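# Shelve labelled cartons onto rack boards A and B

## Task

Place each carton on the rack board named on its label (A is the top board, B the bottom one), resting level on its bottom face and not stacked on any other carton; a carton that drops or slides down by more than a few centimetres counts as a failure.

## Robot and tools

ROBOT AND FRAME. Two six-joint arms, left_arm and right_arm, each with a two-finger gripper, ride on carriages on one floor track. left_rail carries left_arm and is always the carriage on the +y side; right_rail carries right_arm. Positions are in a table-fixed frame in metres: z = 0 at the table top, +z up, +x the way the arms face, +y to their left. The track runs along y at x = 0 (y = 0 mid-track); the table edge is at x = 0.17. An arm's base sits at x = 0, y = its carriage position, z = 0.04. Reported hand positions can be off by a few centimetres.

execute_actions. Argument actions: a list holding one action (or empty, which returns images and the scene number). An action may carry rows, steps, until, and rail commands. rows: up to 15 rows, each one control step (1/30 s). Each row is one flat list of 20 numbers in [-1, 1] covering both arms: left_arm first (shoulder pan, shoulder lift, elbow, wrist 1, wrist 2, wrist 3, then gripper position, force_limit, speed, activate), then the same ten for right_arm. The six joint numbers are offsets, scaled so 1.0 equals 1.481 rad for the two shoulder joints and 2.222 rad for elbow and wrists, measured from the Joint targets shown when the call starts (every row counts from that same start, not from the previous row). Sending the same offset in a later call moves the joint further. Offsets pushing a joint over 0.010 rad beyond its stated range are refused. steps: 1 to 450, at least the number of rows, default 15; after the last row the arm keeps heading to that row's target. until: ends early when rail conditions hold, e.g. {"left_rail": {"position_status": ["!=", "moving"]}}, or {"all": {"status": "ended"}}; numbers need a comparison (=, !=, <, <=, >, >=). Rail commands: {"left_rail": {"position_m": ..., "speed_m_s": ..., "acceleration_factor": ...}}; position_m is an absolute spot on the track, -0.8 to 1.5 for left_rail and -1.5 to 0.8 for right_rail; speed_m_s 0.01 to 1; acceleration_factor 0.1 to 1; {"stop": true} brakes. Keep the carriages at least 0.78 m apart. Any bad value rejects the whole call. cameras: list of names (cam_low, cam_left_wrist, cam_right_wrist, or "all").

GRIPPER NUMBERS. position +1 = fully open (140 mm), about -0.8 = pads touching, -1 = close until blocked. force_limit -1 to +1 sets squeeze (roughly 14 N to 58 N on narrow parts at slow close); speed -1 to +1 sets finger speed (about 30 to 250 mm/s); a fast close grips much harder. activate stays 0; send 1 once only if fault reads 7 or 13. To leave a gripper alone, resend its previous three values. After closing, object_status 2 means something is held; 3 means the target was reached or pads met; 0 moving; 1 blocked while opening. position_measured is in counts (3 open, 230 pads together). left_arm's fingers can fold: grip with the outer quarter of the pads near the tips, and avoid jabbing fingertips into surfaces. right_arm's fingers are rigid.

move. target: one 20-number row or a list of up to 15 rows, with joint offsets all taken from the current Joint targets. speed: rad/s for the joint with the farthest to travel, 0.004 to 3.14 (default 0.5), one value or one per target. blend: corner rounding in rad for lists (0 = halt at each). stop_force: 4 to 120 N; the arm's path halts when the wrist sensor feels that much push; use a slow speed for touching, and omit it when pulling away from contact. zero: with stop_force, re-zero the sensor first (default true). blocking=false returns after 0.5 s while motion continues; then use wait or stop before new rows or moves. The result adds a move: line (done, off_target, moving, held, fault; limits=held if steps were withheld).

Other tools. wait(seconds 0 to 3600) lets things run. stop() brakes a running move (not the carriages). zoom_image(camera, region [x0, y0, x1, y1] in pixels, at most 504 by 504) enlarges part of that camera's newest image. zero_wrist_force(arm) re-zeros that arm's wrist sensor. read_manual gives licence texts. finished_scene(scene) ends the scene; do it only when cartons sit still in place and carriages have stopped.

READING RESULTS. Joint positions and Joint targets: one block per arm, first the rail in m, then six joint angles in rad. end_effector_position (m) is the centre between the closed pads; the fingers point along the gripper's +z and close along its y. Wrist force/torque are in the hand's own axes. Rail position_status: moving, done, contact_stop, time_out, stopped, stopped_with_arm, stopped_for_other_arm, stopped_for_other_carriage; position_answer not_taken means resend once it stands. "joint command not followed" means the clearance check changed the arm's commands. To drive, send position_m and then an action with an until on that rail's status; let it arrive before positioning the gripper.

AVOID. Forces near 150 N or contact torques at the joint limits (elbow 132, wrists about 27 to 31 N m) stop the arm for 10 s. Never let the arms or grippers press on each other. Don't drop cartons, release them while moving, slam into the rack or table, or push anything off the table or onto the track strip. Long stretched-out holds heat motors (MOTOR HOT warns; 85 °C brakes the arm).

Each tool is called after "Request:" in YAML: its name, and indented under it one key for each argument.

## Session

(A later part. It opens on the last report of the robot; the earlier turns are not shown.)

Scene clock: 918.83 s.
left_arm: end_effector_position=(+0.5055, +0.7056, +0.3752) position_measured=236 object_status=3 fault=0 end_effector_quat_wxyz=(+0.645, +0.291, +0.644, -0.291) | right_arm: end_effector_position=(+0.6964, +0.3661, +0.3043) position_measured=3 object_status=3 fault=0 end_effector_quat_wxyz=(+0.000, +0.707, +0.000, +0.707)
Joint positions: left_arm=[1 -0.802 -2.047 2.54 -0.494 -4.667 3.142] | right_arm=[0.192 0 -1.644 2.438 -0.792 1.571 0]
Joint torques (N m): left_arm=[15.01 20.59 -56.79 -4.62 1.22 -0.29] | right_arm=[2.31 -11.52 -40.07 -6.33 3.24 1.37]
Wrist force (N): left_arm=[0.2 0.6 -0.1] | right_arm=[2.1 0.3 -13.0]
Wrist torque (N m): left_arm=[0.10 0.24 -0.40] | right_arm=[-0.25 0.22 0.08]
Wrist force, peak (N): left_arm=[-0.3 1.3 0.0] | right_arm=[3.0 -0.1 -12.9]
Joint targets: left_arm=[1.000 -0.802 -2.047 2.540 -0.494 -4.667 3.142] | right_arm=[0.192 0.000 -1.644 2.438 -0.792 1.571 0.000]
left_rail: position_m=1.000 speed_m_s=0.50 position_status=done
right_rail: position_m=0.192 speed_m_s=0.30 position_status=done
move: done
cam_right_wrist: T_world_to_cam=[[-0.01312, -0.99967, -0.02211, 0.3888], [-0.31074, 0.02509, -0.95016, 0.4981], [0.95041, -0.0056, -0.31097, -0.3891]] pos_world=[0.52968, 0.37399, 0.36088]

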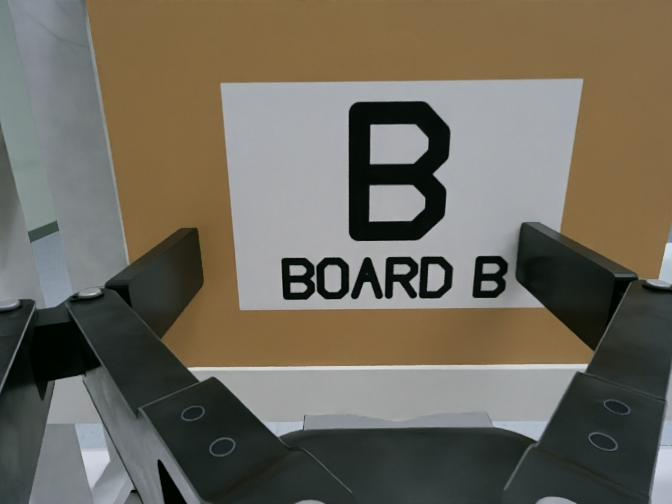

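Request:
move:
  target:
    - [0,0,0,0,0,0,-1,1,1,0,0,-0.22953,0.09984,0.05315,0,0,1,1,1,0]
    - [0,0,0,0,0,0,-1,1,1,0,0,-0.32276,-0.16337,0.69262,0,0,1,1,1,0]
  speed: [0.3,0.8]
  blend: [0.05,0]

Request:
execute_actions:
  actions:
    - {"right_rail":{"position_m":0.36,"speed_m_s":0.4},"left_rail":{"position_m":1.2,"speed_m_s":0.5},"steps":150,"until":{"all":{"status":"ended"}}}
  cameras: ["cam_right_wrist"]

Request:
execute_actions:
  actions:
    - {"right_rail":{"position_m":0.16,"speed_m_s":0.4},"steps":150,"until":{"all":{"status":"ended"}}}
  cameras: ["cam_right_wrist"]

Request:
execute_actions:
  actions:
    - {"right_rail":{"position_m":-0.12,"speed_m_s":0.4},"steps":150,"until":{"all":{"status":"ended"}}}
  cameras: ["cam_right_wrist"]

Scene clock: 937.53 s.
left_arm: end_effector_position=(+0.5055, +0.7056, +0.3752) position_measured=236 object_status=3 fault=0 end_effector_quat_wxyz=(+0.645, +0.291, +0.644, -0.291) | right_arm: end_effector_position=(+0.4335, +0.3661, +0.4590) position_measured=3 object_status=3 fault=0 end_effector_quat_wxyz=(+0.000, +0.906, +0.000, +0.422)
Joint positions: left_arm=[1 -0.802 -2.047 2.54 -0.494 -4.667 3.142] | right_arm=[0.192 0 -2.122 2.075 0.746 1.571 0]
Joint torques (N m): left_arm=[12.67 16.87 -57.09 -4.42 1.22 -0.42] | right_arm=[-9.77 -11.1 -49.4 4.37 2.78 1.5]
Wrist force (N): left_arm=[0.0 1.0 0.1] | right_arm=[-2.5 -0.6 -5.8]
Wrist torque (N m): left_arm=[0.19 0.28 -0.40] | right_arm=[-0.23 0.35 0.08]
Wrist force, peak (N): left_arm=[-0.2 1.3 0.1] | right_arm=[2.2 0.3 -13.4]
Joint targets: left_arm=[1.000 -0.802 -2.047 2.540 -0.494 -4.667 3.142] | right_arm=[0.192 0.000 -2.122 2.075 0.747 1.571 0.000]
left_rail: position_m=1.000 speed_m_s=0.50 position_status=done
right_rail: position_m=0.192 speed_m_s=0.30 position_status=done
move: done

Scene clock: 938.90 s.
left_arm: end_effector_position=(+0.5055, +0.9056, +0.3752) position_measured=236 object_status=3 fault=0 end_effector_quat_wxyz=(+0.645, +0.291, +0.644, -0.291) | right_arm: end_effector_position=(+0.4334, +0.5341, +0.4590) position_measured=3 object_status=3 fault=0 end_effector_quat_wxyz=(+0.000, +0.906, +0.000, +0.422)
Joint positions: left_arm=[1.2 -0.802 -2.047 2.54 -0.494 -4.667 3.142] | right_arm=[0.36 0 -2.122 2.075 0.747 1.571 0]
Joint torques (N m): left_arm=[4.62 3.18 -51.03 -4.29 1.3 -0.57] | right_arm=[-12.21 -9.59 -45.47 2.91 2.62 1.61]
Wrist force (N): left_arm=[-0.2 0.9 0.1] | right_arm=[-2.6 -1.1 -5.6]
Wrist torque (N m): left_arm=[0.16 0.32 -0.41] | right_arm=[-0.32 0.37 0.07]
Wrist force, peak (N): left_arm=[-0.2 2.0 -1.2] | right_arm=[-2.6 -2.1 -6.0]
Joint targets: left_arm=[1.200 -0.802 -2.047 2.540 -0.494 -4.667 3.142] | right_arm=[0.360 0.000 -2.122 2.075 0.747 1.571 0.000]
Tool commands: left_gripper/position=-1.0 left_gripper/force_limit=+1.0 left_gripper/speed=+1.0 left_gripper/activate=+0.0 right_gripper/position=+1.0 right_gripper/force_limit=+1.0 right_gripper/speed=+1.0 right_gripper/activate=+0.0
left_rail: position_m=1.200 speed_m_s=0.50 position_status=done
right_rail: position_m=0.360 speed_m_s=0.40 position_status=done
cam_right_wrist: T_world_to_cam=[[-0.02418, -0.99967, -0.00846, 0.55524], [-0.84861, 0.02499, -0.52842, 0.59877], [0.52846, -0.0056, -0.84894, 0.33973]] pos_world=[0.34201, 0.54199, 0.60951]

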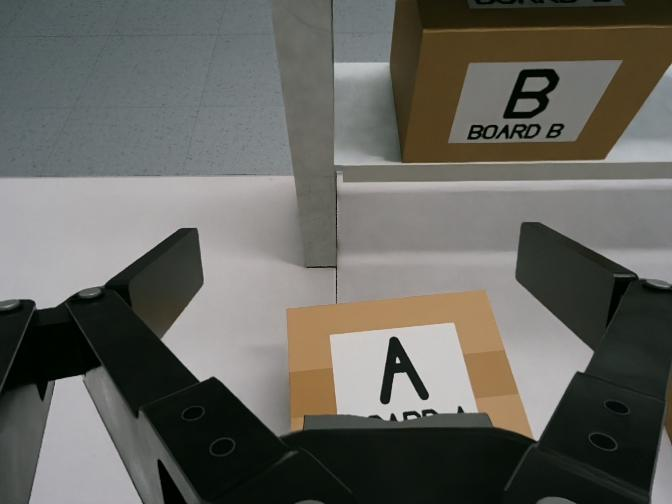

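Scene clock: 940.27 s.
left_arm: end_effector_position=(+0.5055, +0.9056, +0.3752) position_measured=236 object_status=3 fault=0 end_effector_quat_wxyz=(+0.645, +0.291, +0.644, -0.291) | right_arm: end_effector_position=(+0.4334, +0.3341, +0.4590) position_measured=3 object_status=3 fault=0 end_effector_quat_wxyz=(+0.000, +0.906, +0.000, +0.422)
Joint positions: left_arm=[1.2 -0.802 -2.047 2.54 -0.494 -4.667 3.142] | right_arm=[0.16 0 -2.122 2.075 0.747 1.571 0]
Joint torques (N m): left_arm=[-2.28 -8.63 -43.51 -4.55 1.1 -0.82] | right_arm=[-14.04 -7.3 -42.59 1.23 2.35 1.55]
Wrist force (N): left_arm=[-0.3 0.7 -0.1] | right_arm=[-2.7 -0.6 -5.8]
Wrist torque (N m): left_arm=[0.13 0.33 -0.40] | right_arm=[-0.22 0.40 0.08]
Wrist force, peak (N): left_arm=[-0.2 1.2 0.0] | right_arm=[-2.8 -3.0 -5.9]
Joint targets: left_arm=[1.200 -0.802 -2.047 2.540 -0.494 -4.667 3.142] | right_arm=[0.160 0.000 -2.122 2.075 0.747 1.571 0.000]
Tool commands: left_gripper/position=-1.0 left_gripper/force_limit=+1.0 left_gripper/speed=+1.0 left_gripper/activate=+0.0 right_gripper/position=+1.0 right_gripper/force_limit=+1.0 right_gripper/speed=+1.0 right_gripper/activate=+0.0
left_rail: position_m=1.200 speed_m_s=0.50 position_status=done
right_rail: position_m=0.160 speed_m_s=0.40 position_status=done
cam_right_wrist: T_world_to_cam=[[-0.02418, -0.99967, -0.00846, 0.3553], [-0.84861, 0.02499, -0.52842, 0.60377], [0.52846, -0.0056, -0.84894, 0.33861]] pos_world=[0.34201, 0.34199, 0.60951]

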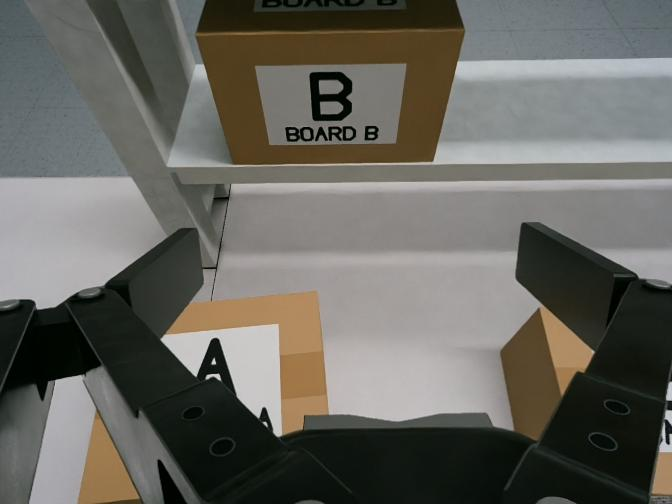

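Scene clock: 941.83 s.
left_arm: end_effector_position=(+0.5055, +0.9056, +0.3752) position_measured=236 object_status=3 fault=0 end_effector_quat_wxyz=(+0.645, +0.291, +0.644, -0.291) | right_arm: end_effector_position=(+0.4334, +0.0541, +0.4590) position_measured=3 object_status=3 fault=0 end_effector_quat_wxyz=(+0.000, +0.906, +0.000, +0.422)
Joint positions: left_arm=[1.2 -0.802 -2.047 2.54 -0.494 -4.667 3.142] | right_arm=[-0.12 0 -2.122 2.075 0.747 1.571 0]
Joint torques (N m): left_arm=[-8.51 -23.36 -38.13 -4.65 0.88 -0.58] | right_arm=[-13.45 -6.88 -38.56 -0.44 2.5 1.35]
Wrist force (N): left_arm=[0.0 0.8 -0.1] | right_arm=[-2.4 -0.8 -5.4]
Wrist torque (N m): left_arm=[0.14 0.30 -0.40] | right_arm=[-0.27 0.30 0.08]
Wrist force, peak (N): left_arm=[-0.3 1.2 -0.1] | right_arm=[-2.5 -1.9 -5.9]
Joint targets: left_arm=[1.200 -0.802 -2.047 2.540 -0.494 -4.667 3.142] | right_arm=[-0.120 0.000 -2.122 2.075 0.747 1.571 0.000]
Tool commands: left_gripper/position=-1.0 left_gripper/force_limit=+1.0 left_gripper/speed=+1.0 left_gripper/activate=+0.0 right_gripper/position=+1.0 right_gripper/force_limit=+1.0 right_gripper/speed=+1.0 right_gripper/activate=+0.0
left_rail: position_m=1.200 speed_m_s=0.50 position_status=done
right_rail: position_m=-0.120 speed_m_s=0.40 position_status=done
cam_right_wrist: T_world_to_cam=[[-0.02423, -0.99967, -0.00837, 0.07536], [-0.84861, 0.025, -0.52843, 0.61077], [0.52846, -0.0057, -0.84894, 0.33705]] pos_world=[0.34201, 0.06199, 0.60951]

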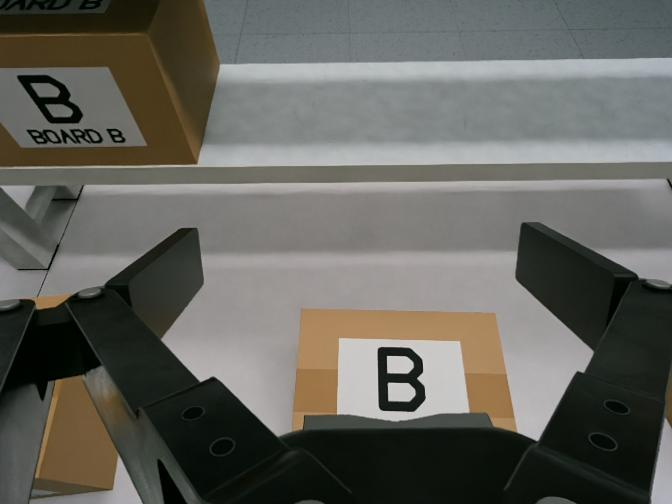

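Request:
move:
  target: [0.54153,-0.09097,-0.08065,0.14173,0.3036,0,-1,1,1,0,0,-0.04032,0.12862,-0.41678,-0.32412,-0.0005,-1,1,1,0]
  speed: 0.8

Request:
execute_actions:
  actions:
    - {"right_rail":{"position_m":-0.095,"speed_m_s":0.3},"left_rail":{"position_m":0.69,"speed_m_s":0.5},"steps":150,"until":{"all":{"status":"ended"}}}

Request:
move:
  target:
    - [0,0.15911,0.1302,-0.23624,0,0,-1,1,1,0,0,0.15911,0.1302,-0.23624,0,0,-1,1,1,0]
    - [0,0.57562,0.19195,-0.5756,0,0,-1,1,1,0,0,0.57562,0.19195,-0.5756,0,0,-1,1,1,0]
  speed: 0.35
  blend: [0.1,0]
  stop_force: 25
  cameras: ["cam_left_wrist","cam_right_wrist"]

Scene clock: 984.83 s.
left_arm: end_effector_position=(+0.4672, +1.1496, +0.5009) position_measured=236 object_status=3 fault=0 end_effector_quat_wxyz=(+0.662, +0.249, +0.662, -0.249) | right_arm: end_effector_position=(+0.4670, +0.2786, +0.5015) position_measured=235 object_status=3 fault=0 end_effector_quat_wxyz=(-0.248, +0.661, +0.250, +0.662)
Joint positions: left_arm=[1.2 0 -2.181 2.361 -0.179 -3.993 3.142] | right_arm=[-0.12 0 -2.182 2.36 -0.179 0.851 -0.001]
Joint torques (N m): left_arm=[10.13 -16 -63.05 1.07 2.49 -0.35] | right_arm=[-5.13 -7.08 -33.76 -6.33 -2.72 -1.21]
Wrist force (N): left_arm=[0.1 0.7 0.0] | right_arm=[-2.8 -0.7 -5.6]
Wrist torque (N m): left_arm=[0.13 0.26 -0.41] | right_arm=[-0.33 0.17 0.07]
Wrist force, peak (N): left_arm=[0.7 2.8 0.9] | right_arm=[-6.0 -0.8 -8.8]
Joint targets: left_arm=[1.200 0.000 -2.181 2.361 -0.179 -3.993 3.142] | right_arm=[-0.120 0.000 -2.182 2.360 -0.179 0.851 -0.001]
left_rail: position_m=1.200 speed_m_s=0.50 position_status=done
right_rail: position_m=-0.120 speed_m_s=0.40 position_status=done
move: done

Scene clock: 986.87 s.
left_arm: end_effector_position=(+0.4671, +0.6396, +0.5009) position_measured=236 object_status=3 fault=0 end_effector_quat_wxyz=(+0.662, +0.249, +0.662, -0.249) | right_arm: end_effector_position=(+0.4670, +0.3037, +0.5015) position_measured=235 object_status=3 fault=0 end_effector_quat_wxyz=(-0.248, +0.661, +0.250, +0.662)
Joint positions: left_arm=[0.69 0 -2.181 2.361 -0.179 -3.992 3.142] | right_arm=[-0.095 0 -2.182 2.36 -0.179 0.851 -0.001]
Joint torques (N m): left_arm=[9.98 -15.6 -56.23 -0.58 -0.29 -0.65] | right_arm=[5.17 -7.07 -34.69 -6.55 0.02 -1.04]
Wrist force (N): left_arm=[0.1 0.9 0.1] | right_arm=[-2.5 -0.6 -5.5]
Wrist torque (N m): left_arm=[0.15 0.25 -0.40] | right_arm=[-0.31 0.13 0.08]
Wrist force, peak (N): left_arm=[0.0 2.4 -1.1] | right_arm=[-2.7 0.4 -6.7]
Joint targets: left_arm=[0.690 0.000 -2.181 2.361 -0.179 -3.993 3.142] | right_arm=[-0.095 0.000 -2.182 2.360 -0.179 0.851 -0.001]
Tool commands: left_gripper/position=-1.0 left_gripper/force_limit=+1.0 left_gripper/speed=+1.0 left_gripper/activate=+0.0 right_gripper/position=-1.0 right_gripper/force_limit=+1.0 right_gripper/speed=+1.0 right_gripper/activate=+0.0
left_rail: position_m=0.690 speed_m_s=0.50 position_status=done
right_rail: position_m=-0.095 speed_m_s=0.30 position_status=done

Scene clock: 991.73 s.
left_arm: end_effector_position=(+0.4670, +0.6396, +0.1277) position_measured=236 object_status=3 fault=0 end_effector_quat_wxyz=(+0.662, +0.249, +0.662, -0.249) | right_arm: end_effector_position=(+0.4673, +0.3037, +0.1282) position_measured=235 object_status=3 fault=0 end_effector_quat_wxyz=(-0.248, +0.661, +0.250, +0.662)
Joint positions: left_arm=[0.69 0 -1.329 2.787 -1.458 -3.993 3.142] | right_arm=[-0.095 0 -1.33 2.787 -1.458 0.851 -0.001]
Joint torques (N m): left_arm=[-9.57 -10.01 3.51 -5.49 -1.81 -0.74] | right_arm=[10.07 -14.22 2.23 -6.63 2.83 -1.06]
Wrist force (N): left_arm=[-0.1 0.7 0.2] | right_arm=[-2.9 -0.6 -5.8]
Wrist torque (N m): left_arm=[0.11 0.29 -0.39] | right_arm=[-0.31 0.22 0.08]
Wrist force, peak (N): left_arm=[-1.0 0.9 -0.1] | right_arm=[-3.1 -0.7 -6.3]
Joint targets: left_arm=[0.690 0.000 -1.329 2.787 -1.458 -3.993 3.142] | right_arm=[-0.095 0.000 -1.330 2.787 -1.458 0.851 -0.001]
left_rail: position_m=0.690 speed_m_s=0.50 position_status=done
right_rail: position_m=-0.095 speed_m_s=0.30 position_status=done
move: done
cam_left_wrist: T_world_to_cam=[[0.64553, 0.76373, 0.00276, -0.78127], [-0.25985, 0.21624, 0.94113, -0.14093], [0.71817, -0.60825, 0.33804, 0.19334]] pos_world=[0.32887, 0.74474, 0.06943]
cam_right_wrist: T_world_to_cam=[[0.64948, -0.76011, -0.02034, -0.06301], [-0.24778, -0.18628, -0.95074, 0.29601], [0.71888, 0.62252, -0.30932, -0.30925]] pos_world=[0.33658, 0.19976, 0.18449]

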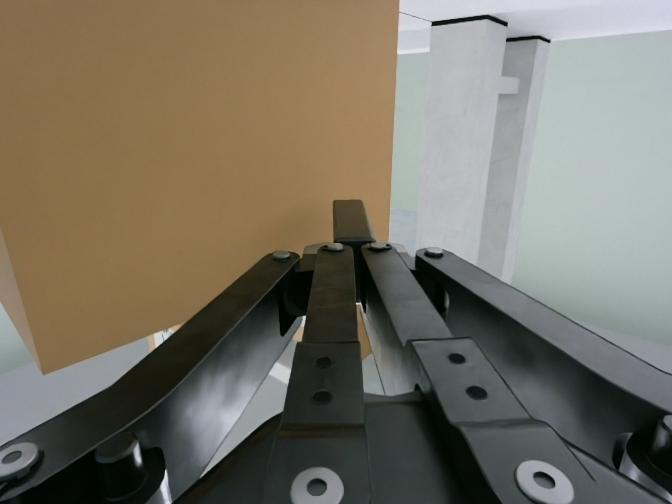

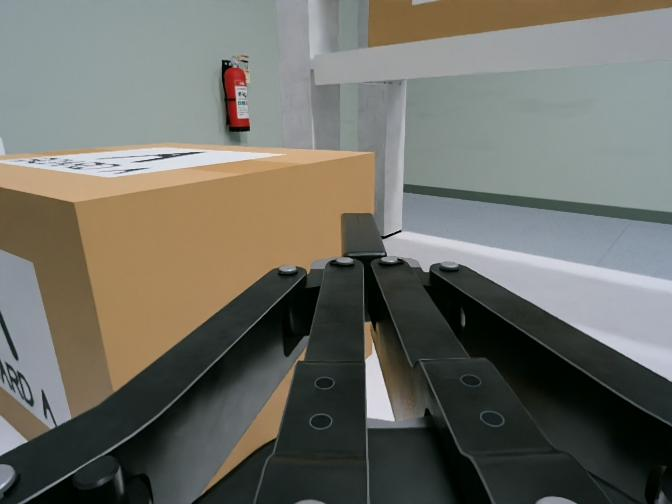

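Request:
move:
  target: [0,0,0,0,0.07,0,-1,1,1,0,0,0,0,0,-0.07,0,-1,1,1,0]
  speed: 0.05
  stop_force: 15

Request:
move:
  target: [0,0,0,0,0.0042,0,-1,1,1,0,0,0,0,0,-0.0042,0,-1,1,1,0]
  speed: 0.04

Scene clock: 1006.70 s.
left_arm: end_effector_position=(+0.4439, +0.6157, +0.1277) position_measured=236 object_status=3 fault=0 end_effector_quat_wxyz=(+0.649, +0.281, +0.649, -0.281) | right_arm: end_effector_position=(+0.4440, +0.3277, +0.1281) position_measured=235 object_status=3 fault=0 end_effector_quat_wxyz=(-0.281, +0.648, +0.282, +0.649)
Joint positions: left_arm=[0.69 0 -1.329 2.787 -1.458 -3.895 3.142] | right_arm=[-0.095 0 -1.33 2.787 -1.458 0.753 -0.001]
Joint torques (N m): left_arm=[-14.48 -11.79 -2.8 -4.06 0.46 -0.67] | right_arm=[10.88 -14.52 1.43 -5.76 -0.37 -0.92]
Wrist force (N): left_arm=[1.9 12.9 -16.5] | right_arm=[-3.2 15.2 -23.4]
Wrist torque (N m): left_arm=[-0.11 0.42 -0.37] | right_arm=[-0.73 0.16 0.07]
Wrist force, peak (N): left_arm=[2.8 21.9 -19.3] | right_arm=[-3.9 22.3 -24.5]
Joint targets: left_arm=[0.690 0.000 -1.329 2.787 -1.458 -3.895 3.142] | right_arm=[-0.095 0.000 -1.330 2.787 -1.458 0.753 -0.001]
left_rail: position_m=0.690 speed_m_s=0.50 position_status=done
right_rail: position_m=-0.095 speed_m_s=0.30 position_status=done
move: contact (left_arm, right_arm); left_arm: the wrist 2 is farthest, 0.058 rad from its target; right_arm: the wrist 2 is farthest, 0.057 rad from its target

Scene clock: 1007.30 s.
left_arm: end_effector_position=(+0.4416, +0.6137, +0.1277) position_measured=236 object_status=3 fault=0 end_effector_quat_wxyz=(+0.648, +0.284, +0.648, -0.284) | right_arm: end_effector_position=(+0.4418, +0.3298, +0.1281) position_measured=235 object_status=3 fault=0 end_effector_quat_wxyz=(-0.284, +0.647, +0.285, +0.648)
Joint positions: left_arm=[0.69 0 -1.329 2.787 -1.458 -3.886 3.142] | right_arm=[-0.095 0 -1.33 2.787 -1.458 0.744 -0.001]
Joint torques (N m): left_arm=[-28.32 -11.74 -6.77 -4.34 31.65 -0.57] | right_arm=[24.67 -15.81 1.93 -5.4 -30.59 -0.86]
Wrist force (N): left_arm=[1.8 59.8 -55.5] | right_arm=[-2.8 56.9 -59.8]
Wrist torque (N m): left_arm=[-1.13 0.44 -0.36] | right_arm=[-1.68 0.27 0.10]
Wrist force, peak (N): left_arm=[1.8 59.8 -55.5] | right_arm=[-2.8 56.9 -59.8]
Joint targets: left_arm=[0.690 0.000 -1.329 2.787 -1.458 -3.886 3.142] | right_arm=[-0.095 0.000 -1.330 2.787 -1.458 0.743 -0.001]
left_rail: position_m=0.690 speed_m_s=0.50 position_status=done
right_rail: position_m=-0.095 speed_m_s=0.30 position_status=done
move: done

Request:
move:
  target:
    - [0,-0.48101,-0.09055,0.41115,0,0,-1,1,1,0,0,-0.48101,-0.09055,0.41115,0,0,-1,1,1,0]
    - [0,-0.57562,-0.19195,0.5756,0,0,-1,1,1,0,0,-0.57562,-0.19195,0.5756,0,0,-1,1,1,0]
    - [0,-0.58549,-0.30167,0.69191,0,0,-1,1,1,0,0,-0.58549,-0.30167,0.69191,0,0,-1,1,1,0]
  speed: 0.18
  blend: [0.08,0.08,0]
  cameras: ["cam_left_wrist","cam_right_wrist"]

Scene clock: 1041.33 s.
left_arm: end_effector_position=(+0.4418, +0.6136, +0.6427) position_measured=236 object_status=3 fault=0 end_effector_quat_wxyz=(+0.648, +0.284, +0.647, -0.284) | right_arm: end_effector_position=(+0.4414, +0.3299, +0.6433) position_measured=235 object_status=3 fault=0 end_effector_quat_wxyz=(-0.284, +0.647, +0.285, +0.648)
Joint positions: left_arm=[0.69 0 -2.196 2.117 0.079 -3.886 3.142] | right_arm=[-0.095 0 -2.197 2.117 0.079 0.743 -0.001]
Joint torques (N m): left_arm=[-49.63 -20.16 -70.22 -0.45 12.35 -0.97] | right_arm=[47.22 -9.96 -57.72 -0.53 -29.24 -0.87]
Wrist force (N): left_arm=[7.8 60.1 -62.2] | right_arm=[-11.4 59.5 -66.2]
Wrist torque (N m): left_arm=[-1.04 0.67 -0.35] | right_arm=[-1.65 -0.12 0.01]
Wrist force, peak (N): left_arm=[9.5 60.4 -63.2] | right_arm=[-13.0 59.7 -68.6]
Joint targets: left_arm=[0.690 0.000 -2.196 2.117 0.079 -3.886 3.142] | right_arm=[-0.095 0.000 -2.197 2.117 0.079 0.743 -0.001]
left_rail: position_m=0.690 speed_m_s=0.50 position_status=done
right_rail: position_m=-0.095 speed_m_s=0.30 position_status=done
move: done
cam_left_wrist: T_world_to_cam=[[0.7233, 0.69052, 0.00289, -0.73616], [-0.23546, 0.2427, 0.94109, -0.65352], [0.64915, -0.68138, 0.33813, 0.09677]] pos_world=[0.31578, 0.73288, 0.58443]
cam_right_wrist: T_world_to_cam=[[0.72726, -0.68607, -0.02012, -0.07469], [-0.22616, -0.21186, -0.95077, 0.78312], [0.64803, 0.69601, -0.30924, -0.14059]] pos_world=[0.32254, 0.21252, 0.69959]

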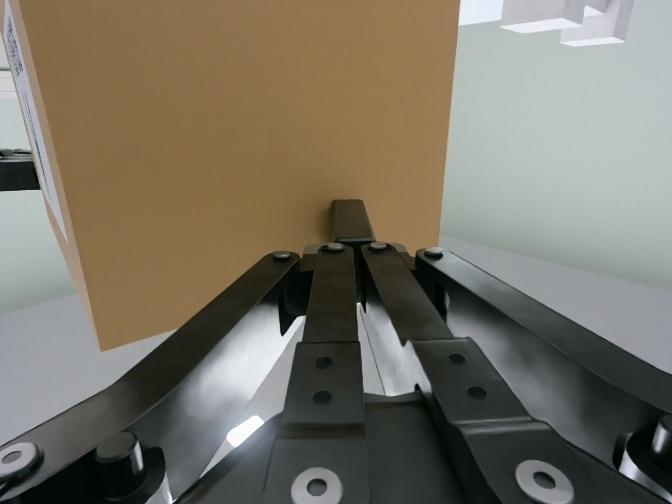

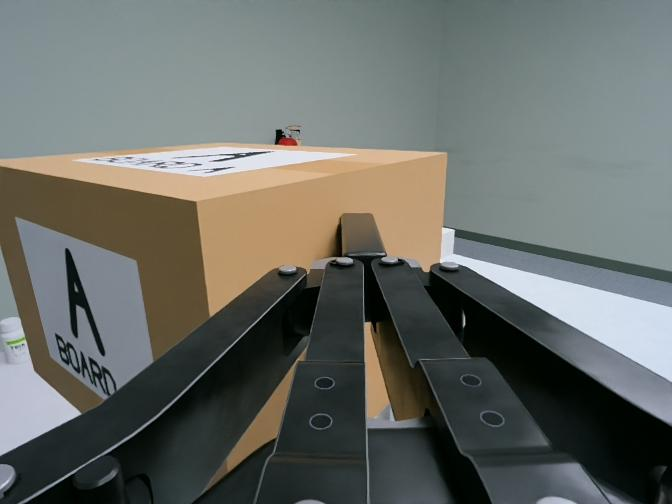

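Request:
move:
  target:
    - [-0.13544,0.13541,-0.04178,-0.04847,-0.09027,0,-1,1,1,0,-0.13544,0.13541,-0.04178,-0.04847,-0.09027,0,-1,1,1,0]
    - [-0.08638,0.36338,-0.15252,-0.08968,-0.05717,0,-1,1,1,0,-0.08638,0.36338,-0.15252,-0.08968,-0.05797,0,-1,1,1,0]
  speed: 0.12
  blend: [0.03,0]
  cameras: ["cam_left_wrist","cam_right_wrist"]

Scene clock: 1050.93 s.
left_arm: end_effector_position=(+0.7625, +0.5463, +0.6427) position_measured=236 object_status=3 fault=0 end_effector_quat_wxyz=(+0.647, +0.285, +0.647, -0.284) | right_arm: end_effector_position=(+0.7621, +0.2631, +0.6435) position_measured=235 object_status=3 fault=0 end_effector_quat_wxyz=(-0.284, +0.647, +0.285, +0.648)
Joint positions: left_arm=[0.69 -0.128 -1.658 1.778 -0.12 -4.013 3.142] | right_arm=[-0.095 -0.128 -1.659 1.778 -0.12 0.615 -0.001]
Joint torques (N m): left_arm=[-42.8 -27.27 -71.83 -9.7 26.89 -1.04] | right_arm=[64.74 -35.89 -56.55 -6.82 -8.14 -0.8]
Wrist force (N): left_arm=[8.2 50.0 -51.7] | right_arm=[-11.7 49.8 -56.6]
Wrist torque (N m): left_arm=[-0.88 0.69 -0.36] | right_arm=[-1.38 -0.18 0.03]
Wrist force, peak (N): left_arm=[9.2 59.5 -64.5] | right_arm=[-12.7 58.7 -68.0]
Joint targets: left_arm=[0.690 -0.128 -1.658 1.778 -0.120 -4.013 3.142] | right_arm=[-0.095 -0.128 -1.659 1.778 -0.120 0.615 -0.001]
left_rail: position_m=0.690 speed_m_s=0.50 position_status=done
right_rail: position_m=-0.095 speed_m_s=0.30 position_status=done
move: done
cam_left_wrist: T_world_to_cam=[[0.72394, 0.68986, 0.00285, -0.92173], [-0.2352, 0.24294, 0.9411, -0.562], [0.64853, -0.68197, 0.33813, -0.15648]] pos_world=[0.63658, 0.66568, 0.58443]
cam_right_wrist: T_world_to_cam=[[0.72787, -0.68542, -0.02011, -0.35446], [-0.22611, -0.21222, -0.9507, 0.84169], [0.64736, 0.69654, -0.30945, -0.30142]] pos_world=[0.64344, 0.14563, 0.69979]

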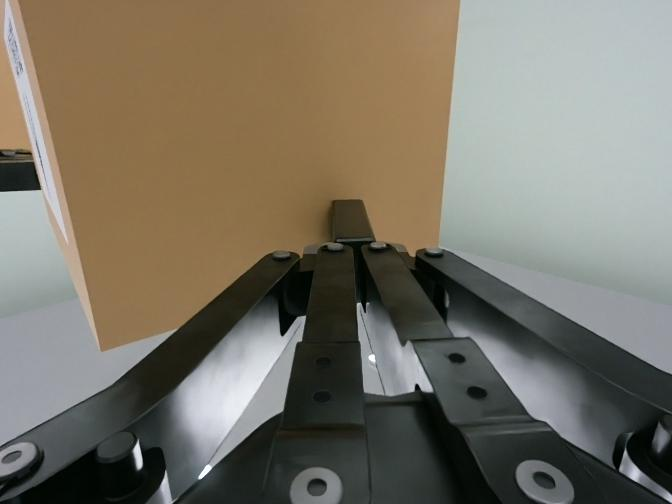

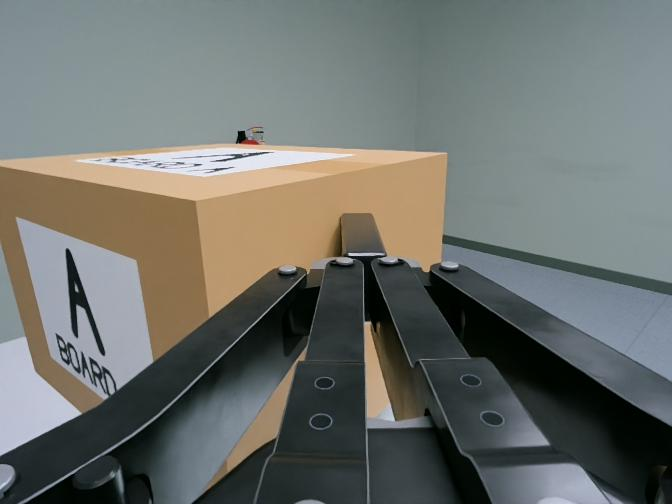

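Request:
move:
  target:
    - [0,0.00419,0.01814,-0.02094,0,0,-1,1,1,0,0,0.00419,0.01814,-0.02094,0,0,-1,1,1,0]
    - [0,0.00837,0.03161,-0.03719,0,0,-1,1,1,0,0,0.00837,0.03161,-0.03719,0,0,-1,1,1,0]
  speed: [0.04,0.02]
  stop_force: 9

Scene clock: 1061.10 s.
left_arm: end_effector_position=(+0.7627, +0.5463, +0.6102) position_measured=236 object_status=3 fault=0 end_effector_quat_wxyz=(+0.648, +0.285, +0.647, -0.284) | right_arm: end_effector_position=(+0.7624, +0.2631, +0.6108) position_measured=235 object_status=3 fault=0 end_effector_quat_wxyz=(-0.284, +0.647, +0.285, +0.648)
Joint positions: left_arm=[0.69 -0.128 -1.65 1.828 -0.178 -4.013 3.142] | right_arm=[-0.095 -0.128 -1.65 1.828 -0.179 0.615 -0.001]
Joint torques (N m): left_arm=[-47.11 -59.99 -65.98 -0.35 25.64 -1.14] | right_arm=[64.88 -56.15 -49.95 2 -8.18 -0.88]
Wrist force (N): left_arm=[1.0 50.0 -54.9] | right_arm=[-3.9 48.6 -59.8]
Wrist torque (N m): left_arm=[-0.86 0.43 -0.48] | right_arm=[-1.48 -0.02 0.23]
Wrist force, peak (N): left_arm=[-5.1 50.4 -56.1] | right_arm=[3.6 47.5 -61.5]
Joint targets: left_arm=[0.690 -0.128 -1.650 1.828 -0.178 -4.013 3.142] | right_arm=[-0.095 -0.128 -1.650 1.828 -0.179 0.615 -0.001]
left_rail: position_m=0.690 speed_m_s=0.50 position_status=done
right_rail: position_m=-0.095 speed_m_s=0.30 position_status=done
move: contact (left_arm, right_arm); path passed 1 of 2 targets; left_arm: the wrist 1 is farthest, 0.024 rad from its target; right_arm: the wrist 1 is farthest, 0.024 rad from its target

Request:
move:
  target:
    - [0,0,0,0,-0.018,0,-1,1,1,0,0,0,0,0,0.02,0,-1,1,1,0]
    - [-0.02997,-0.16076,0.08477,0.02238,-0.04098,0,-1,1,1,0,-0.02997,-0.16076,0.08477,0.02238,0.00402,0,-1,1,1,0]
    - [-0.10942,-0.37387,0.15728,0.09191,-0.09593,0,-1,1,1,0,-0.10942,-0.37387,0.15728,0.09191,-0.04293,0,-1,1,1,0]
    - [0.08643,-0.35903,0.23978,-0.00049,0.00927,0,-1,1,1,0,0.08643,-0.35903,0.23978,-0.00049,0.10612,0,-1,1,1,0]
  speed: [0.06,0.15,0.3,0.5]
  blend: [0,0.03,0.05,0]
  cameras: ["cam_left_wrist","cam_right_wrist"]

Scene clock: 1103.97 s.
left_arm: end_effector_position=(+0.4671, +0.6395, +0.5010) position_measured=236 object_status=3 fault=0 end_effector_quat_wxyz=(+0.662, +0.249, +0.662, -0.249) | right_arm: end_effector_position=(+0.4669, +0.3038, +0.5014) position_measured=235 object_status=3 fault=0 end_effector_quat_wxyz=(-0.249, +0.661, +0.250, +0.662) end_effector_velocity=(-0.002, +0.002, -0.001) end_effector_angular_velocity=(-0.001, +0.001, +0.003)
Joint positions: left_arm=[0.69 0 -2.181 2.361 -0.179 -3.992 3.142] | right_arm=[-0.095 0 -2.182 2.361 -0.18 0.85 -0.001]
Joint velocities: left_arm=[within noise] | right_arm=[0 0.005 0.001 0.001 0 0.002 -0.001]
Joint torques (N m): left_arm=[13 23.47 -39.64 -5.66 2.58 -0.92] | right_arm=[12.11 17.43 -35.68 -6.73 3.63 -0.91]
Wrist force (N): left_arm=[-0.2 0.7 0.0] | right_arm=[-0.6 -3.8 -5.3]
Wrist torque (N m): left_arm=[0.13 0.32 -0.40] | right_arm=[-1.02 -0.28 0.07]
Wrist force, peak (N): left_arm=[0.3 50.1 -54.9] | right_arm=[-4.6 49.2 -60.5]
Joint targets: left_arm=[0.690 0.000 -2.181 2.361 -0.180 -3.992 3.142] | right_arm=[-0.095 0.000 -2.182 2.361 -0.180 0.850 -0.001]
left_rail: position_m=0.690 speed_m_s=0.50 position_status=done
right_rail: position_m=-0.095 speed_m_s=0.30 position_status=done
move: done
cam_left_wrist: T_world_to_cam=[[0.64581, 0.7635, 0.00302, -0.78238], [-0.26014, 0.21632, 0.94103, -0.4921], [0.71782, -0.60851, 0.33832, 0.06713]] pos_world=[0.32906, 0.74464, 0.44273]
cam_right_wrist: T_world_to_cam=[[0.64994, -0.75972, -0.0201, -0.05559], [-0.2473, -0.18641, -0.95084, 0.65068], [0.71862, 0.62296, -0.30904, -0.19376]] pos_world=[0.33628, 0.19977, 0.55769]

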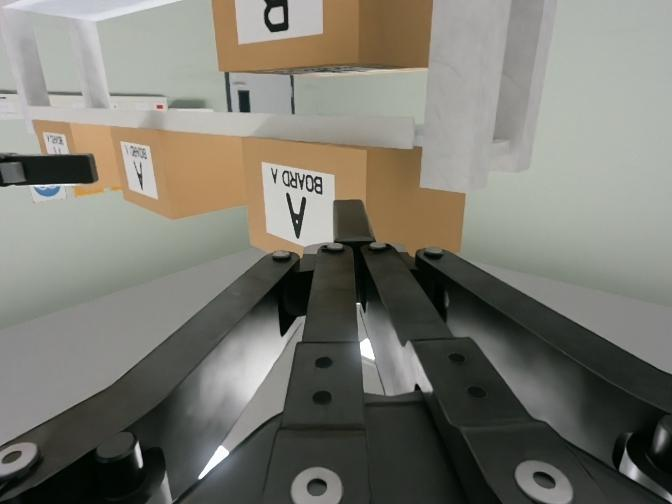

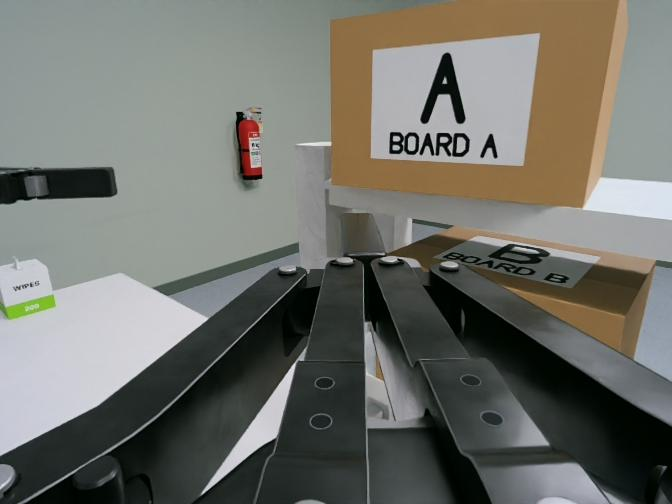

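Request:
execute_actions:
  actions:
    - {"right_rail":{"position_m":-0.573,"speed_m_s":0.6},"steps":150,"until":{"right_rail":{"position_status":["!=","moving"]}}}

Request:
execute_actions:
  actions:
    - {"left_rail":{"position_m":0.213,"speed_m_s":0.6},"steps":150,"until":{"left_rail":{"position_status":["!=","moving"]}}}

Request:
move:
  target:
    - [0,0.15911,0.1302,-0.23624,0,0,-1,1,1,0,0,0.15911,0.1302,-0.23624,0,0,-1,1,1,0]
    - [0,0.5758,0.19213,-0.5759,0,0,-1,1,1,0,0,0.5758,0.19213,-0.5759,0,0,-1,1,1,0]
  speed: 0.35
  blend: [0.1,0]
  stop_force: 25
  cameras: ["cam_left_wrist","cam_right_wrist"]

Scene clock: 1119.33 s.
left_arm: end_effector_position=(+0.4671, +0.6395, +0.5009) position_measured=236 object_status=3 fault=0 end_effector_quat_wxyz=(+0.662, +0.249, +0.662, -0.249) | right_arm: end_effector_position=(+0.4669, -0.1741, +0.5014) position_measured=235 object_status=3 fault=0 end_effector_quat_wxyz=(-0.249, +0.661, +0.250, +0.662)
Joint positions: left_arm=[0.69 0 -2.181 2.361 -0.18 -3.992 3.142] | right_arm=[-0.573 0 -2.182 2.361 -0.18 0.85 -0.001]
Joint torques (N m): left_arm=[11.39 24.06 -40.33 -5.19 2.54 -1.19] | right_arm=[7.18 16.83 -37.85 -4.68 2.15 -0.53]
Wrist force (N): left_arm=[0.0 0.7 -0.1] | right_arm=[-1.0 -3.6 -5.5]
Wrist torque (N m): left_arm=[0.14 0.28 -0.40] | right_arm=[-0.97 -0.20 0.07]
Wrist force, peak (N): left_arm=[0.1 1.1 0.0] | right_arm=[-0.7 -2.9 -6.3]
Joint targets: left_arm=[0.690 0.000 -2.181 2.361 -0.180 -3.992 3.142] | right_arm=[-0.573 0.000 -2.182 2.361 -0.180 0.850 -0.001]
Tool commands: left_gripper/position=-1.0 left_gripper/force_limit=+1.0 left_gripper/speed=+1.0 left_gripper/activate=+0.0 right_gripper/position=-1.0 right_gripper/force_limit=+1.0 right_gripper/speed=+1.0 right_gripper/activate=+0.0
left_rail: position_m=0.690 speed_m_s=0.50 position_status=done
right_rail: position_m=-0.573 speed_m_s=0.60 position_status=done

Scene clock: 1121.30 s.
left_arm: end_effector_position=(+0.4671, +0.1626, +0.5009) position_measured=236 object_status=3 fault=0 end_effector_quat_wxyz=(+0.662, +0.249, +0.662, -0.249) | right_arm: end_effector_position=(+0.4669, -0.1741, +0.5014) position_measured=235 object_status=3 fault=0 end_effector_quat_wxyz=(-0.249, +0.661, +0.250, +0.662)
Joint positions: left_arm=[0.213 0 -2.181 2.361 -0.18 -3.992 3.142] | right_arm=[-0.573 0 -2.182 2.361 -0.18 0.85 -0.001]
Joint torques (N m): left_arm=[10.26 24.24 -45.62 -3.77 0.26 -0.89] | right_arm=[3.19 16.15 -40.9 -2.4 -0.45 -0.85]
Wrist force (N): left_arm=[-0.1 0.5 0.0] | right_arm=[-0.8 -3.6 -5.4]
Wrist torque (N m): left_arm=[0.09 0.30 -0.40] | right_arm=[-0.99 -0.26 0.07]
Wrist force, peak (N): left_arm=[-0.1 1.9 -1.1] | right_arm=[-1.0 -3.7 -5.6]
Joint targets: left_arm=[0.213 0.000 -2.181 2.361 -0.180 -3.992 3.142] | right_arm=[-0.573 0.000 -2.182 2.361 -0.180 0.850 -0.001]
Tool commands: left_gripper/position=-1.0 left_gripper/force_limit=+1.0 left_gripper/speed=+1.0 left_gripper/activate=+0.0 right_gripper/position=-1.0 right_gripper/force_limit=+1.0 right_gripper/speed=+1.0 right_gripper/activate=+0.0
left_rail: position_m=0.213 speed_m_s=0.60 position_status=done
right_rail: position_m=-0.573 speed_m_s=0.60 position_status=done

Scene clock: 1126.17 s.
left_arm: end_effector_position=(+0.4666, +0.1625, +0.1276) position_measured=236 object_status=3 fault=0 end_effector_quat_wxyz=(+0.662, +0.249, +0.662, -0.249) | right_arm: end_effector_position=(+0.4667, -0.1741, +0.1281) position_measured=235 object_status=3 fault=0 end_effector_quat_wxyz=(-0.249, +0.661, +0.250, +0.662)
Joint positions: left_arm=[0.213 0 -1.328 2.788 -1.459 -3.992 3.142] | right_arm=[-0.573 0 -1.329 2.788 -1.46 0.85 -0.001]
Joint torques (N m): left_arm=[-5.13 -9.47 3.01 -5.67 -1.83 -1.33] | right_arm=[-7.88 -17.26 1.91 -6.47 -2.34 -0.6]
Wrist force (N): left_arm=[-0.1 1.1 0.2] | right_arm=[-1.1 -3.9 -5.5]
Wrist torque (N m): left_arm=[0.22 0.29 -0.38] | right_arm=[-1.03 -0.19 0.07]
Wrist force, peak (N): left_arm=[-1.0 0.9 -0.3] | right_arm=[-0.9 -3.9 -5.8]
Joint targets: left_arm=[0.213 0.000 -1.328 2.788 -1.459 -3.992 3.142] | right_arm=[-0.573 0.000 -1.329 2.788 -1.460 0.850 -0.001]
left_rail: position_m=0.213 speed_m_s=0.60 position_status=done
right_rail: position_m=-0.573 speed_m_s=0.60 position_status=done
move: done
cam_left_wrist: T_world_to_cam=[[0.64579, 0.76351, 0.00287, -0.41687], [-0.25997, 0.21635, 0.94107, -0.03782], [0.71789, -0.60848, 0.3382, -0.09651]] pos_world=[0.32867, 0.26774, 0.06943]
cam_right_wrist: T_world_to_cam=[[0.64995, -0.7597, -0.02024, -0.426], [-0.24754, -0.18645, -0.95077, 0.20665], [0.71853, 0.62297, -0.30924, -0.01119]] pos_world=[0.33608, -0.27813, 0.18439]

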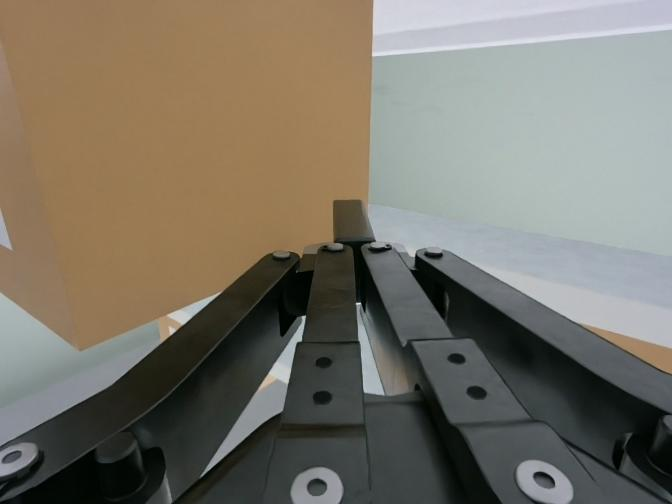

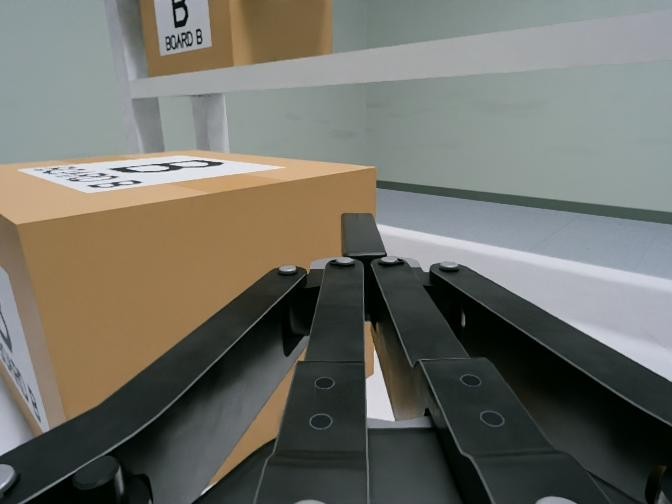

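Request:
move:
  target: [0,0,0,0,0.08,0,-1,1,1,0,0,0,0,0,-0.08,0,-1,1,1,0]
  speed: 0.05
  stop_force: 15

Request:
move:
  target: [0,0,0,0,0.0042,0,-1,1,1,0,0,0,0,0,-0.0042,0,-1,1,1,0]
  speed: 0.04

Scene clock: 1136.90 s.
left_arm: end_effector_position=(+0.4370, +0.1327, +0.1276) position_measured=236 object_status=3 fault=0 end_effector_quat_wxyz=(+0.645, +0.290, +0.645, -0.289) | right_arm: end_effector_position=(+0.4370, -0.1442, +0.1280) position_measured=235 object_status=3 fault=0 end_effector_quat_wxyz=(-0.289, +0.644, +0.290, +0.646)
Joint positions: left_arm=[0.213 0 -1.328 2.788 -1.459 -3.868 3.142] | right_arm=[-0.573 0 -1.329 2.788 -1.46 0.726 -0.001]
Joint torques (N m): left_arm=[-11.99 -12.28 -6.22 -4.19 0.69 -1.47] | right_arm=[21.59 -16.63 -0.31 -3.43 -0.58 -0.72]
Wrist force (N): left_arm=[0.9 13.2 -17.2] | right_arm=[-0.5 11.6 -25.5]
Wrist torque (N m): left_arm=[-0.15 0.41 -0.37] | right_arm=[-1.36 -0.19 0.09]
Wrist force, peak (N): left_arm=[1.9 22.2 -20.6] | right_arm=[-0.8 11.4 -28.2]
Joint targets: left_arm=[0.213 0.000 -1.328 2.788 -1.459 -3.868 3.142] | right_arm=[-0.573 0.000 -1.329 2.788 -1.460 0.726 -0.001]
left_rail: position_m=0.213 speed_m_s=0.60 position_status=done
right_rail: position_m=-0.573 speed_m_s=0.60 position_status=done
move: contact (left_arm, right_arm); left_arm: the wrist 2 is farthest, 0.054 rad from its target; right_arm: the wrist 2 is farthest, 0.054 rad from its target

Scene clock: 1137.50 s.
left_arm: end_effector_position=(+0.4347, +0.1307, +0.1276) position_measured=236 object_status=3 fault=0 end_effector_quat_wxyz=(+0.644, +0.293, +0.644, -0.292) | right_arm: end_effector_position=(+0.4347, -0.1422, +0.1280) position_measured=235 object_status=3 fault=0 end_effector_quat_wxyz=(-0.292, +0.643, +0.293, +0.644)
Joint positions: left_arm=[0.213 0 -1.328 2.788 -1.459 -3.859 3.142] | right_arm=[-0.573 0 -1.329 2.788 -1.46 0.717 -0.001]
Joint torques (N m): left_arm=[-26.54 -11.82 -9.66 -3.97 31.32 -1.26] | right_arm=[23.98 -16.99 -0.34 -3.42 -30.17 -0.88]
Wrist force (N): left_arm=[0.5 59.2 -59.4] | right_arm=[0.5 53.2 -62.4]
Wrist torque (N m): left_arm=[-1.11 0.34 -0.35] | right_arm=[-2.33 -0.18 0.11]
Wrist force, peak (N): left_arm=[0.5 59.2 -59.4] | right_arm=[0.5 53.2 -62.4]
Joint targets: left_arm=[0.213 0.000 -1.328 2.788 -1.459 -3.859 3.142] | right_arm=[-0.573 0.000 -1.329 2.788 -1.460 0.717 -0.001]
left_rail: position_m=0.213 speed_m_s=0.60 position_status=done
right_rail: position_m=-0.573 speed_m_s=0.60 position_status=done
move: done

Request:
move:
  target:
    - [0,-0.32824,-0.0365,0.25527,0,0,-1,1,1,0,0,-0.32824,-0.0365,0.25527,0,0,-1,1,1,0]
    - [0,-0.51856,-0.11584,0.46147,0,0,-1,1,1,0,0,-0.51856,-0.11584,0.46147,0,0,-1,1,1,0]
  speed: 0.18
  blend: [0.05,0]
  cameras: ["cam_left_wrist","cam_right_wrist"]

Scene clock: 1171.53 s.
left_arm: end_effector_position=(+0.4351, +0.1306, +0.3906) position_measured=236 object_status=3 fault=0 end_effector_quat_wxyz=(+0.644, +0.293, +0.644, -0.292) | right_arm: end_effector_position=(+0.4349, -0.1421, +0.3910) position_measured=235 object_status=3 fault=0 end_effector_quat_wxyz=(-0.292, +0.643, +0.293, +0.644)
Joint positions: left_arm=[0.213 0 -2.097 2.53 -0.434 -3.859 3.142] | right_arm=[-0.573 0 -2.097 2.53 -0.434 0.717 -0.001]
Joint torques (N m): left_arm=[-45.69 -21 -65.6 -0.41 11.63 -1.02] | right_arm=[48.69 -14.19 -52.75 0 -26.16 -0.83]
Wrist force (N): left_arm=[7.9 58.6 -64.5] | right_arm=[-9.1 55.5 -68.2]
Wrist torque (N m): left_arm=[-1.00 0.64 -0.33] | right_arm=[-2.33 -0.44 0.00]
Wrist force, peak (N): left_arm=[8.0 59.9 -65.7] | right_arm=[-10.1 55.8 -70.5]
Joint targets: left_arm=[0.213 0.000 -2.097 2.530 -0.434 -3.859 3.142] | right_arm=[-0.573 0.000 -2.097 2.530 -0.434 0.717 -0.001]
left_rail: position_m=0.213 speed_m_s=0.60 position_status=done
right_rail: position_m=-0.573 speed_m_s=0.60 position_status=done
move: done
cam_left_wrist: T_world_to_cam=[[0.7413, 0.67117, 0.00299, -0.40234], [-0.22916, 0.24892, 0.94102, -0.30417], [0.63084, -0.69826, 0.33833, -0.13269]] pos_world=[0.31226, 0.2531, 0.33233]
cam_right_wrist: T_world_to_cam=[[0.74514, -0.66661, -0.02002, -0.40391], [-0.22041, -0.21782, -0.95077, 0.43843], [0.62943, 0.71287, -0.30924, 0.12459]] pos_world=[0.31918, -0.26257, 0.44729]

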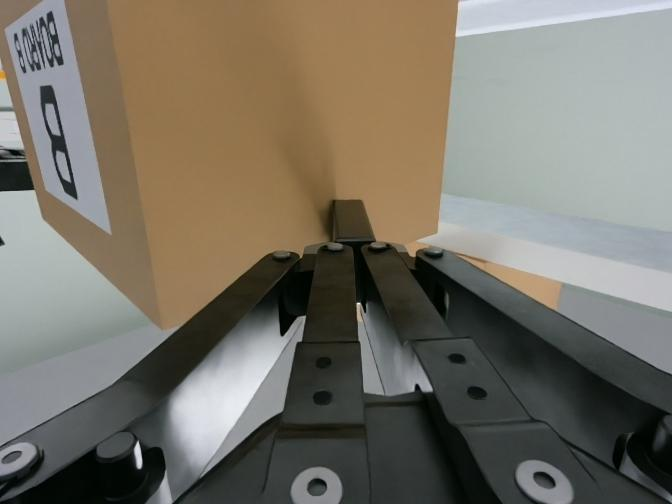

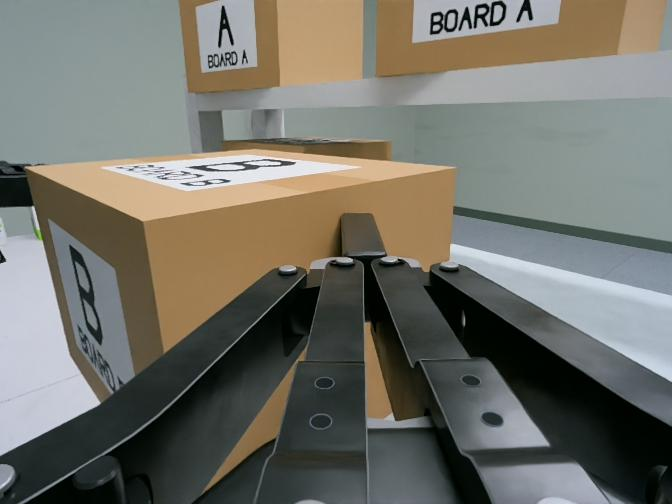

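Request:
move:
  target:
    - [-0.16686,0.1718,-0.06041,-0.0541,-0.11122,0,-1,1,1,0,-0.16686,0.1718,-0.06041,-0.0541,-0.11122,0,-1,1,1,0]
    - [-0.13094,0.29532,-0.12388,-0.07296,-0.08727,0,-1,1,1,0,-0.13094,0.29532,-0.12388,-0.07296,-0.08727,0,-1,1,1,0]
    - [-0.10907,0.39494,-0.18891,-0.07432,-0.0723,0,-1,1,1,0,-0.10907,0.39494,-0.18891,-0.07432,-0.0731,0,-1,1,1,0]
  speed: 0.12
  blend: [0.02,0.01,0]
  cameras: ["cam_left_wrist","cam_right_wrist"]

Scene clock: 1182.43 s.
left_arm: end_effector_position=(+0.7533, +0.0464, +0.3903) position_measured=236 object_status=3 fault=0 end_effector_quat_wxyz=(+0.644, +0.293, +0.643, -0.293) | right_arm: end_effector_position=(+0.7531, -0.2259, +0.3908) position_measured=235 object_status=3 fault=0 end_effector_quat_wxyz=(-0.292, +0.643, +0.294, +0.644)
Joint positions: left_arm=[0.213 -0.162 -1.512 2.111 -0.599 -4.02 3.142] | right_arm=[-0.573 -0.162 -1.512 2.111 -0.599 0.555 -0.001]
Joint torques (N m): left_arm=[-42.06 -30.77 -64.35 -9.88 26.23 -1.09] | right_arm=[66.68 -38.97 -44.99 -5.58 -8 -0.54]
Wrist force (N): left_arm=[8.1 48.9 -54.0] | right_arm=[-8.7 45.4 -57.8]
Wrist torque (N m): left_arm=[-0.86 0.61 -0.34] | right_arm=[-2.15 -0.62 0.07]
Wrist force, peak (N): left_arm=[7.3 58.8 -65.5] | right_arm=[-9.1 55.6 -68.3]
Joint targets: left_arm=[0.213 -0.162 -1.512 2.111 -0.599 -4.020 3.142] | right_arm=[-0.573 -0.161 -1.512 2.111 -0.599 0.555 -0.001]
left_rail: position_m=0.213 speed_m_s=0.60 position_status=done
right_rail: position_m=-0.573 speed_m_s=0.60 position_status=done
move: done
cam_left_wrist: T_world_to_cam=[[0.74193, 0.67047, 0.00288, -0.58209], [-0.22878, 0.24913, 0.94106, -0.2103], [0.63023, -0.69886, 0.33823, -0.3916]] pos_world=[0.63055, 0.169, 0.33203]
cam_right_wrist: T_world_to_cam=[[0.74564, -0.66605, -0.01999, -0.69723], [-0.22036, -0.21816, -0.95071, 0.48996], [0.62886, 0.71329, -0.30944, -0.01546]] pos_world=[0.63758, -0.34647, 0.44709]

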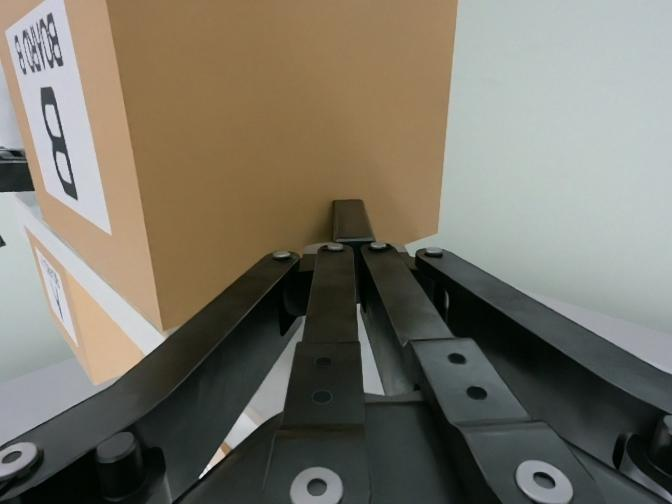

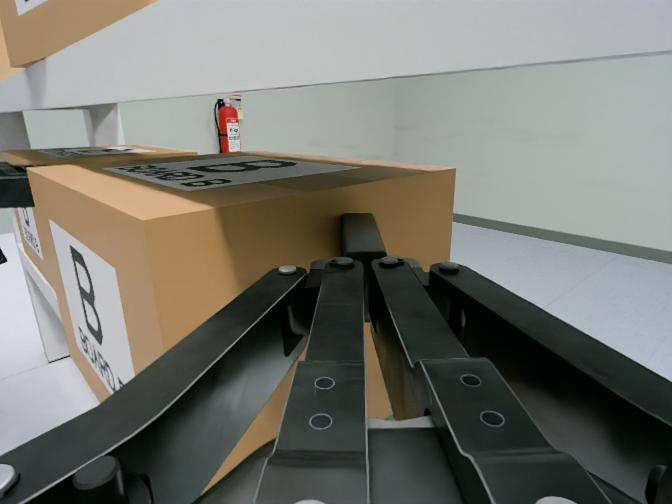

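Request:
move:
  target: [0,0.0228,0.01246,-0.02765,0,0,-1,1,1,0,0,0.0228,0.01246,-0.02765,0,0,-1,1,1,0]
  speed: 0.02
  stop_force: 9

Scene clock: 1192.30 s.
left_arm: end_effector_position=(+0.7536, +0.0463, +0.3702) position_measured=236 object_status=3 fault=0 end_effector_quat_wxyz=(+0.644, +0.293, +0.643, -0.293) | right_arm: end_effector_position=(+0.7534, -0.2260, +0.3703) position_measured=235 object_status=3 fault=0 end_effector_quat_wxyz=(-0.292, +0.643, +0.294, +0.644)
Joint positions: left_arm=[0.213 -0.161 -1.489 2.129 -0.64 -4.02 3.142] | right_arm=[-0.573 -0.161 -1.489 2.129 -0.641 0.555 -0.001]
Joint torques (N m): left_arm=[-45.18 -68.64 -58.6 -1.39 22.55 -0.88] | right_arm=[65.37 -63.98 -40.02 2.25 -8.54 -0.94]
Wrist force (N): left_arm=[1.1 50.4 -53.0] | right_arm=[-4.4 46.0 -58.8]
Wrist torque (N m): left_arm=[-0.87 0.45 -0.45] | right_arm=[-2.12 -0.46 0.20]
Wrist force, peak (N): left_arm=[-7.3 48.2 -56.2] | right_arm=[7.0 44.9 -64.1]
Joint targets: left_arm=[0.213 -0.161 -1.489 2.129 -0.640 -4.020 3.142] | right_arm=[-0.573 -0.161 -1.489 2.129 -0.641 0.555 -0.001]
left_rail: position_m=0.213 speed_m_s=0.60 position_status=done
right_rail: position_m=-0.573 speed_m_s=0.60 position_status=done
move: contact (left_arm, right_arm); left_arm: the wrist 1 is farthest, 0.020 rad from its target; right_arm: the wrist 1 is farthest, 0.019 rad from its target


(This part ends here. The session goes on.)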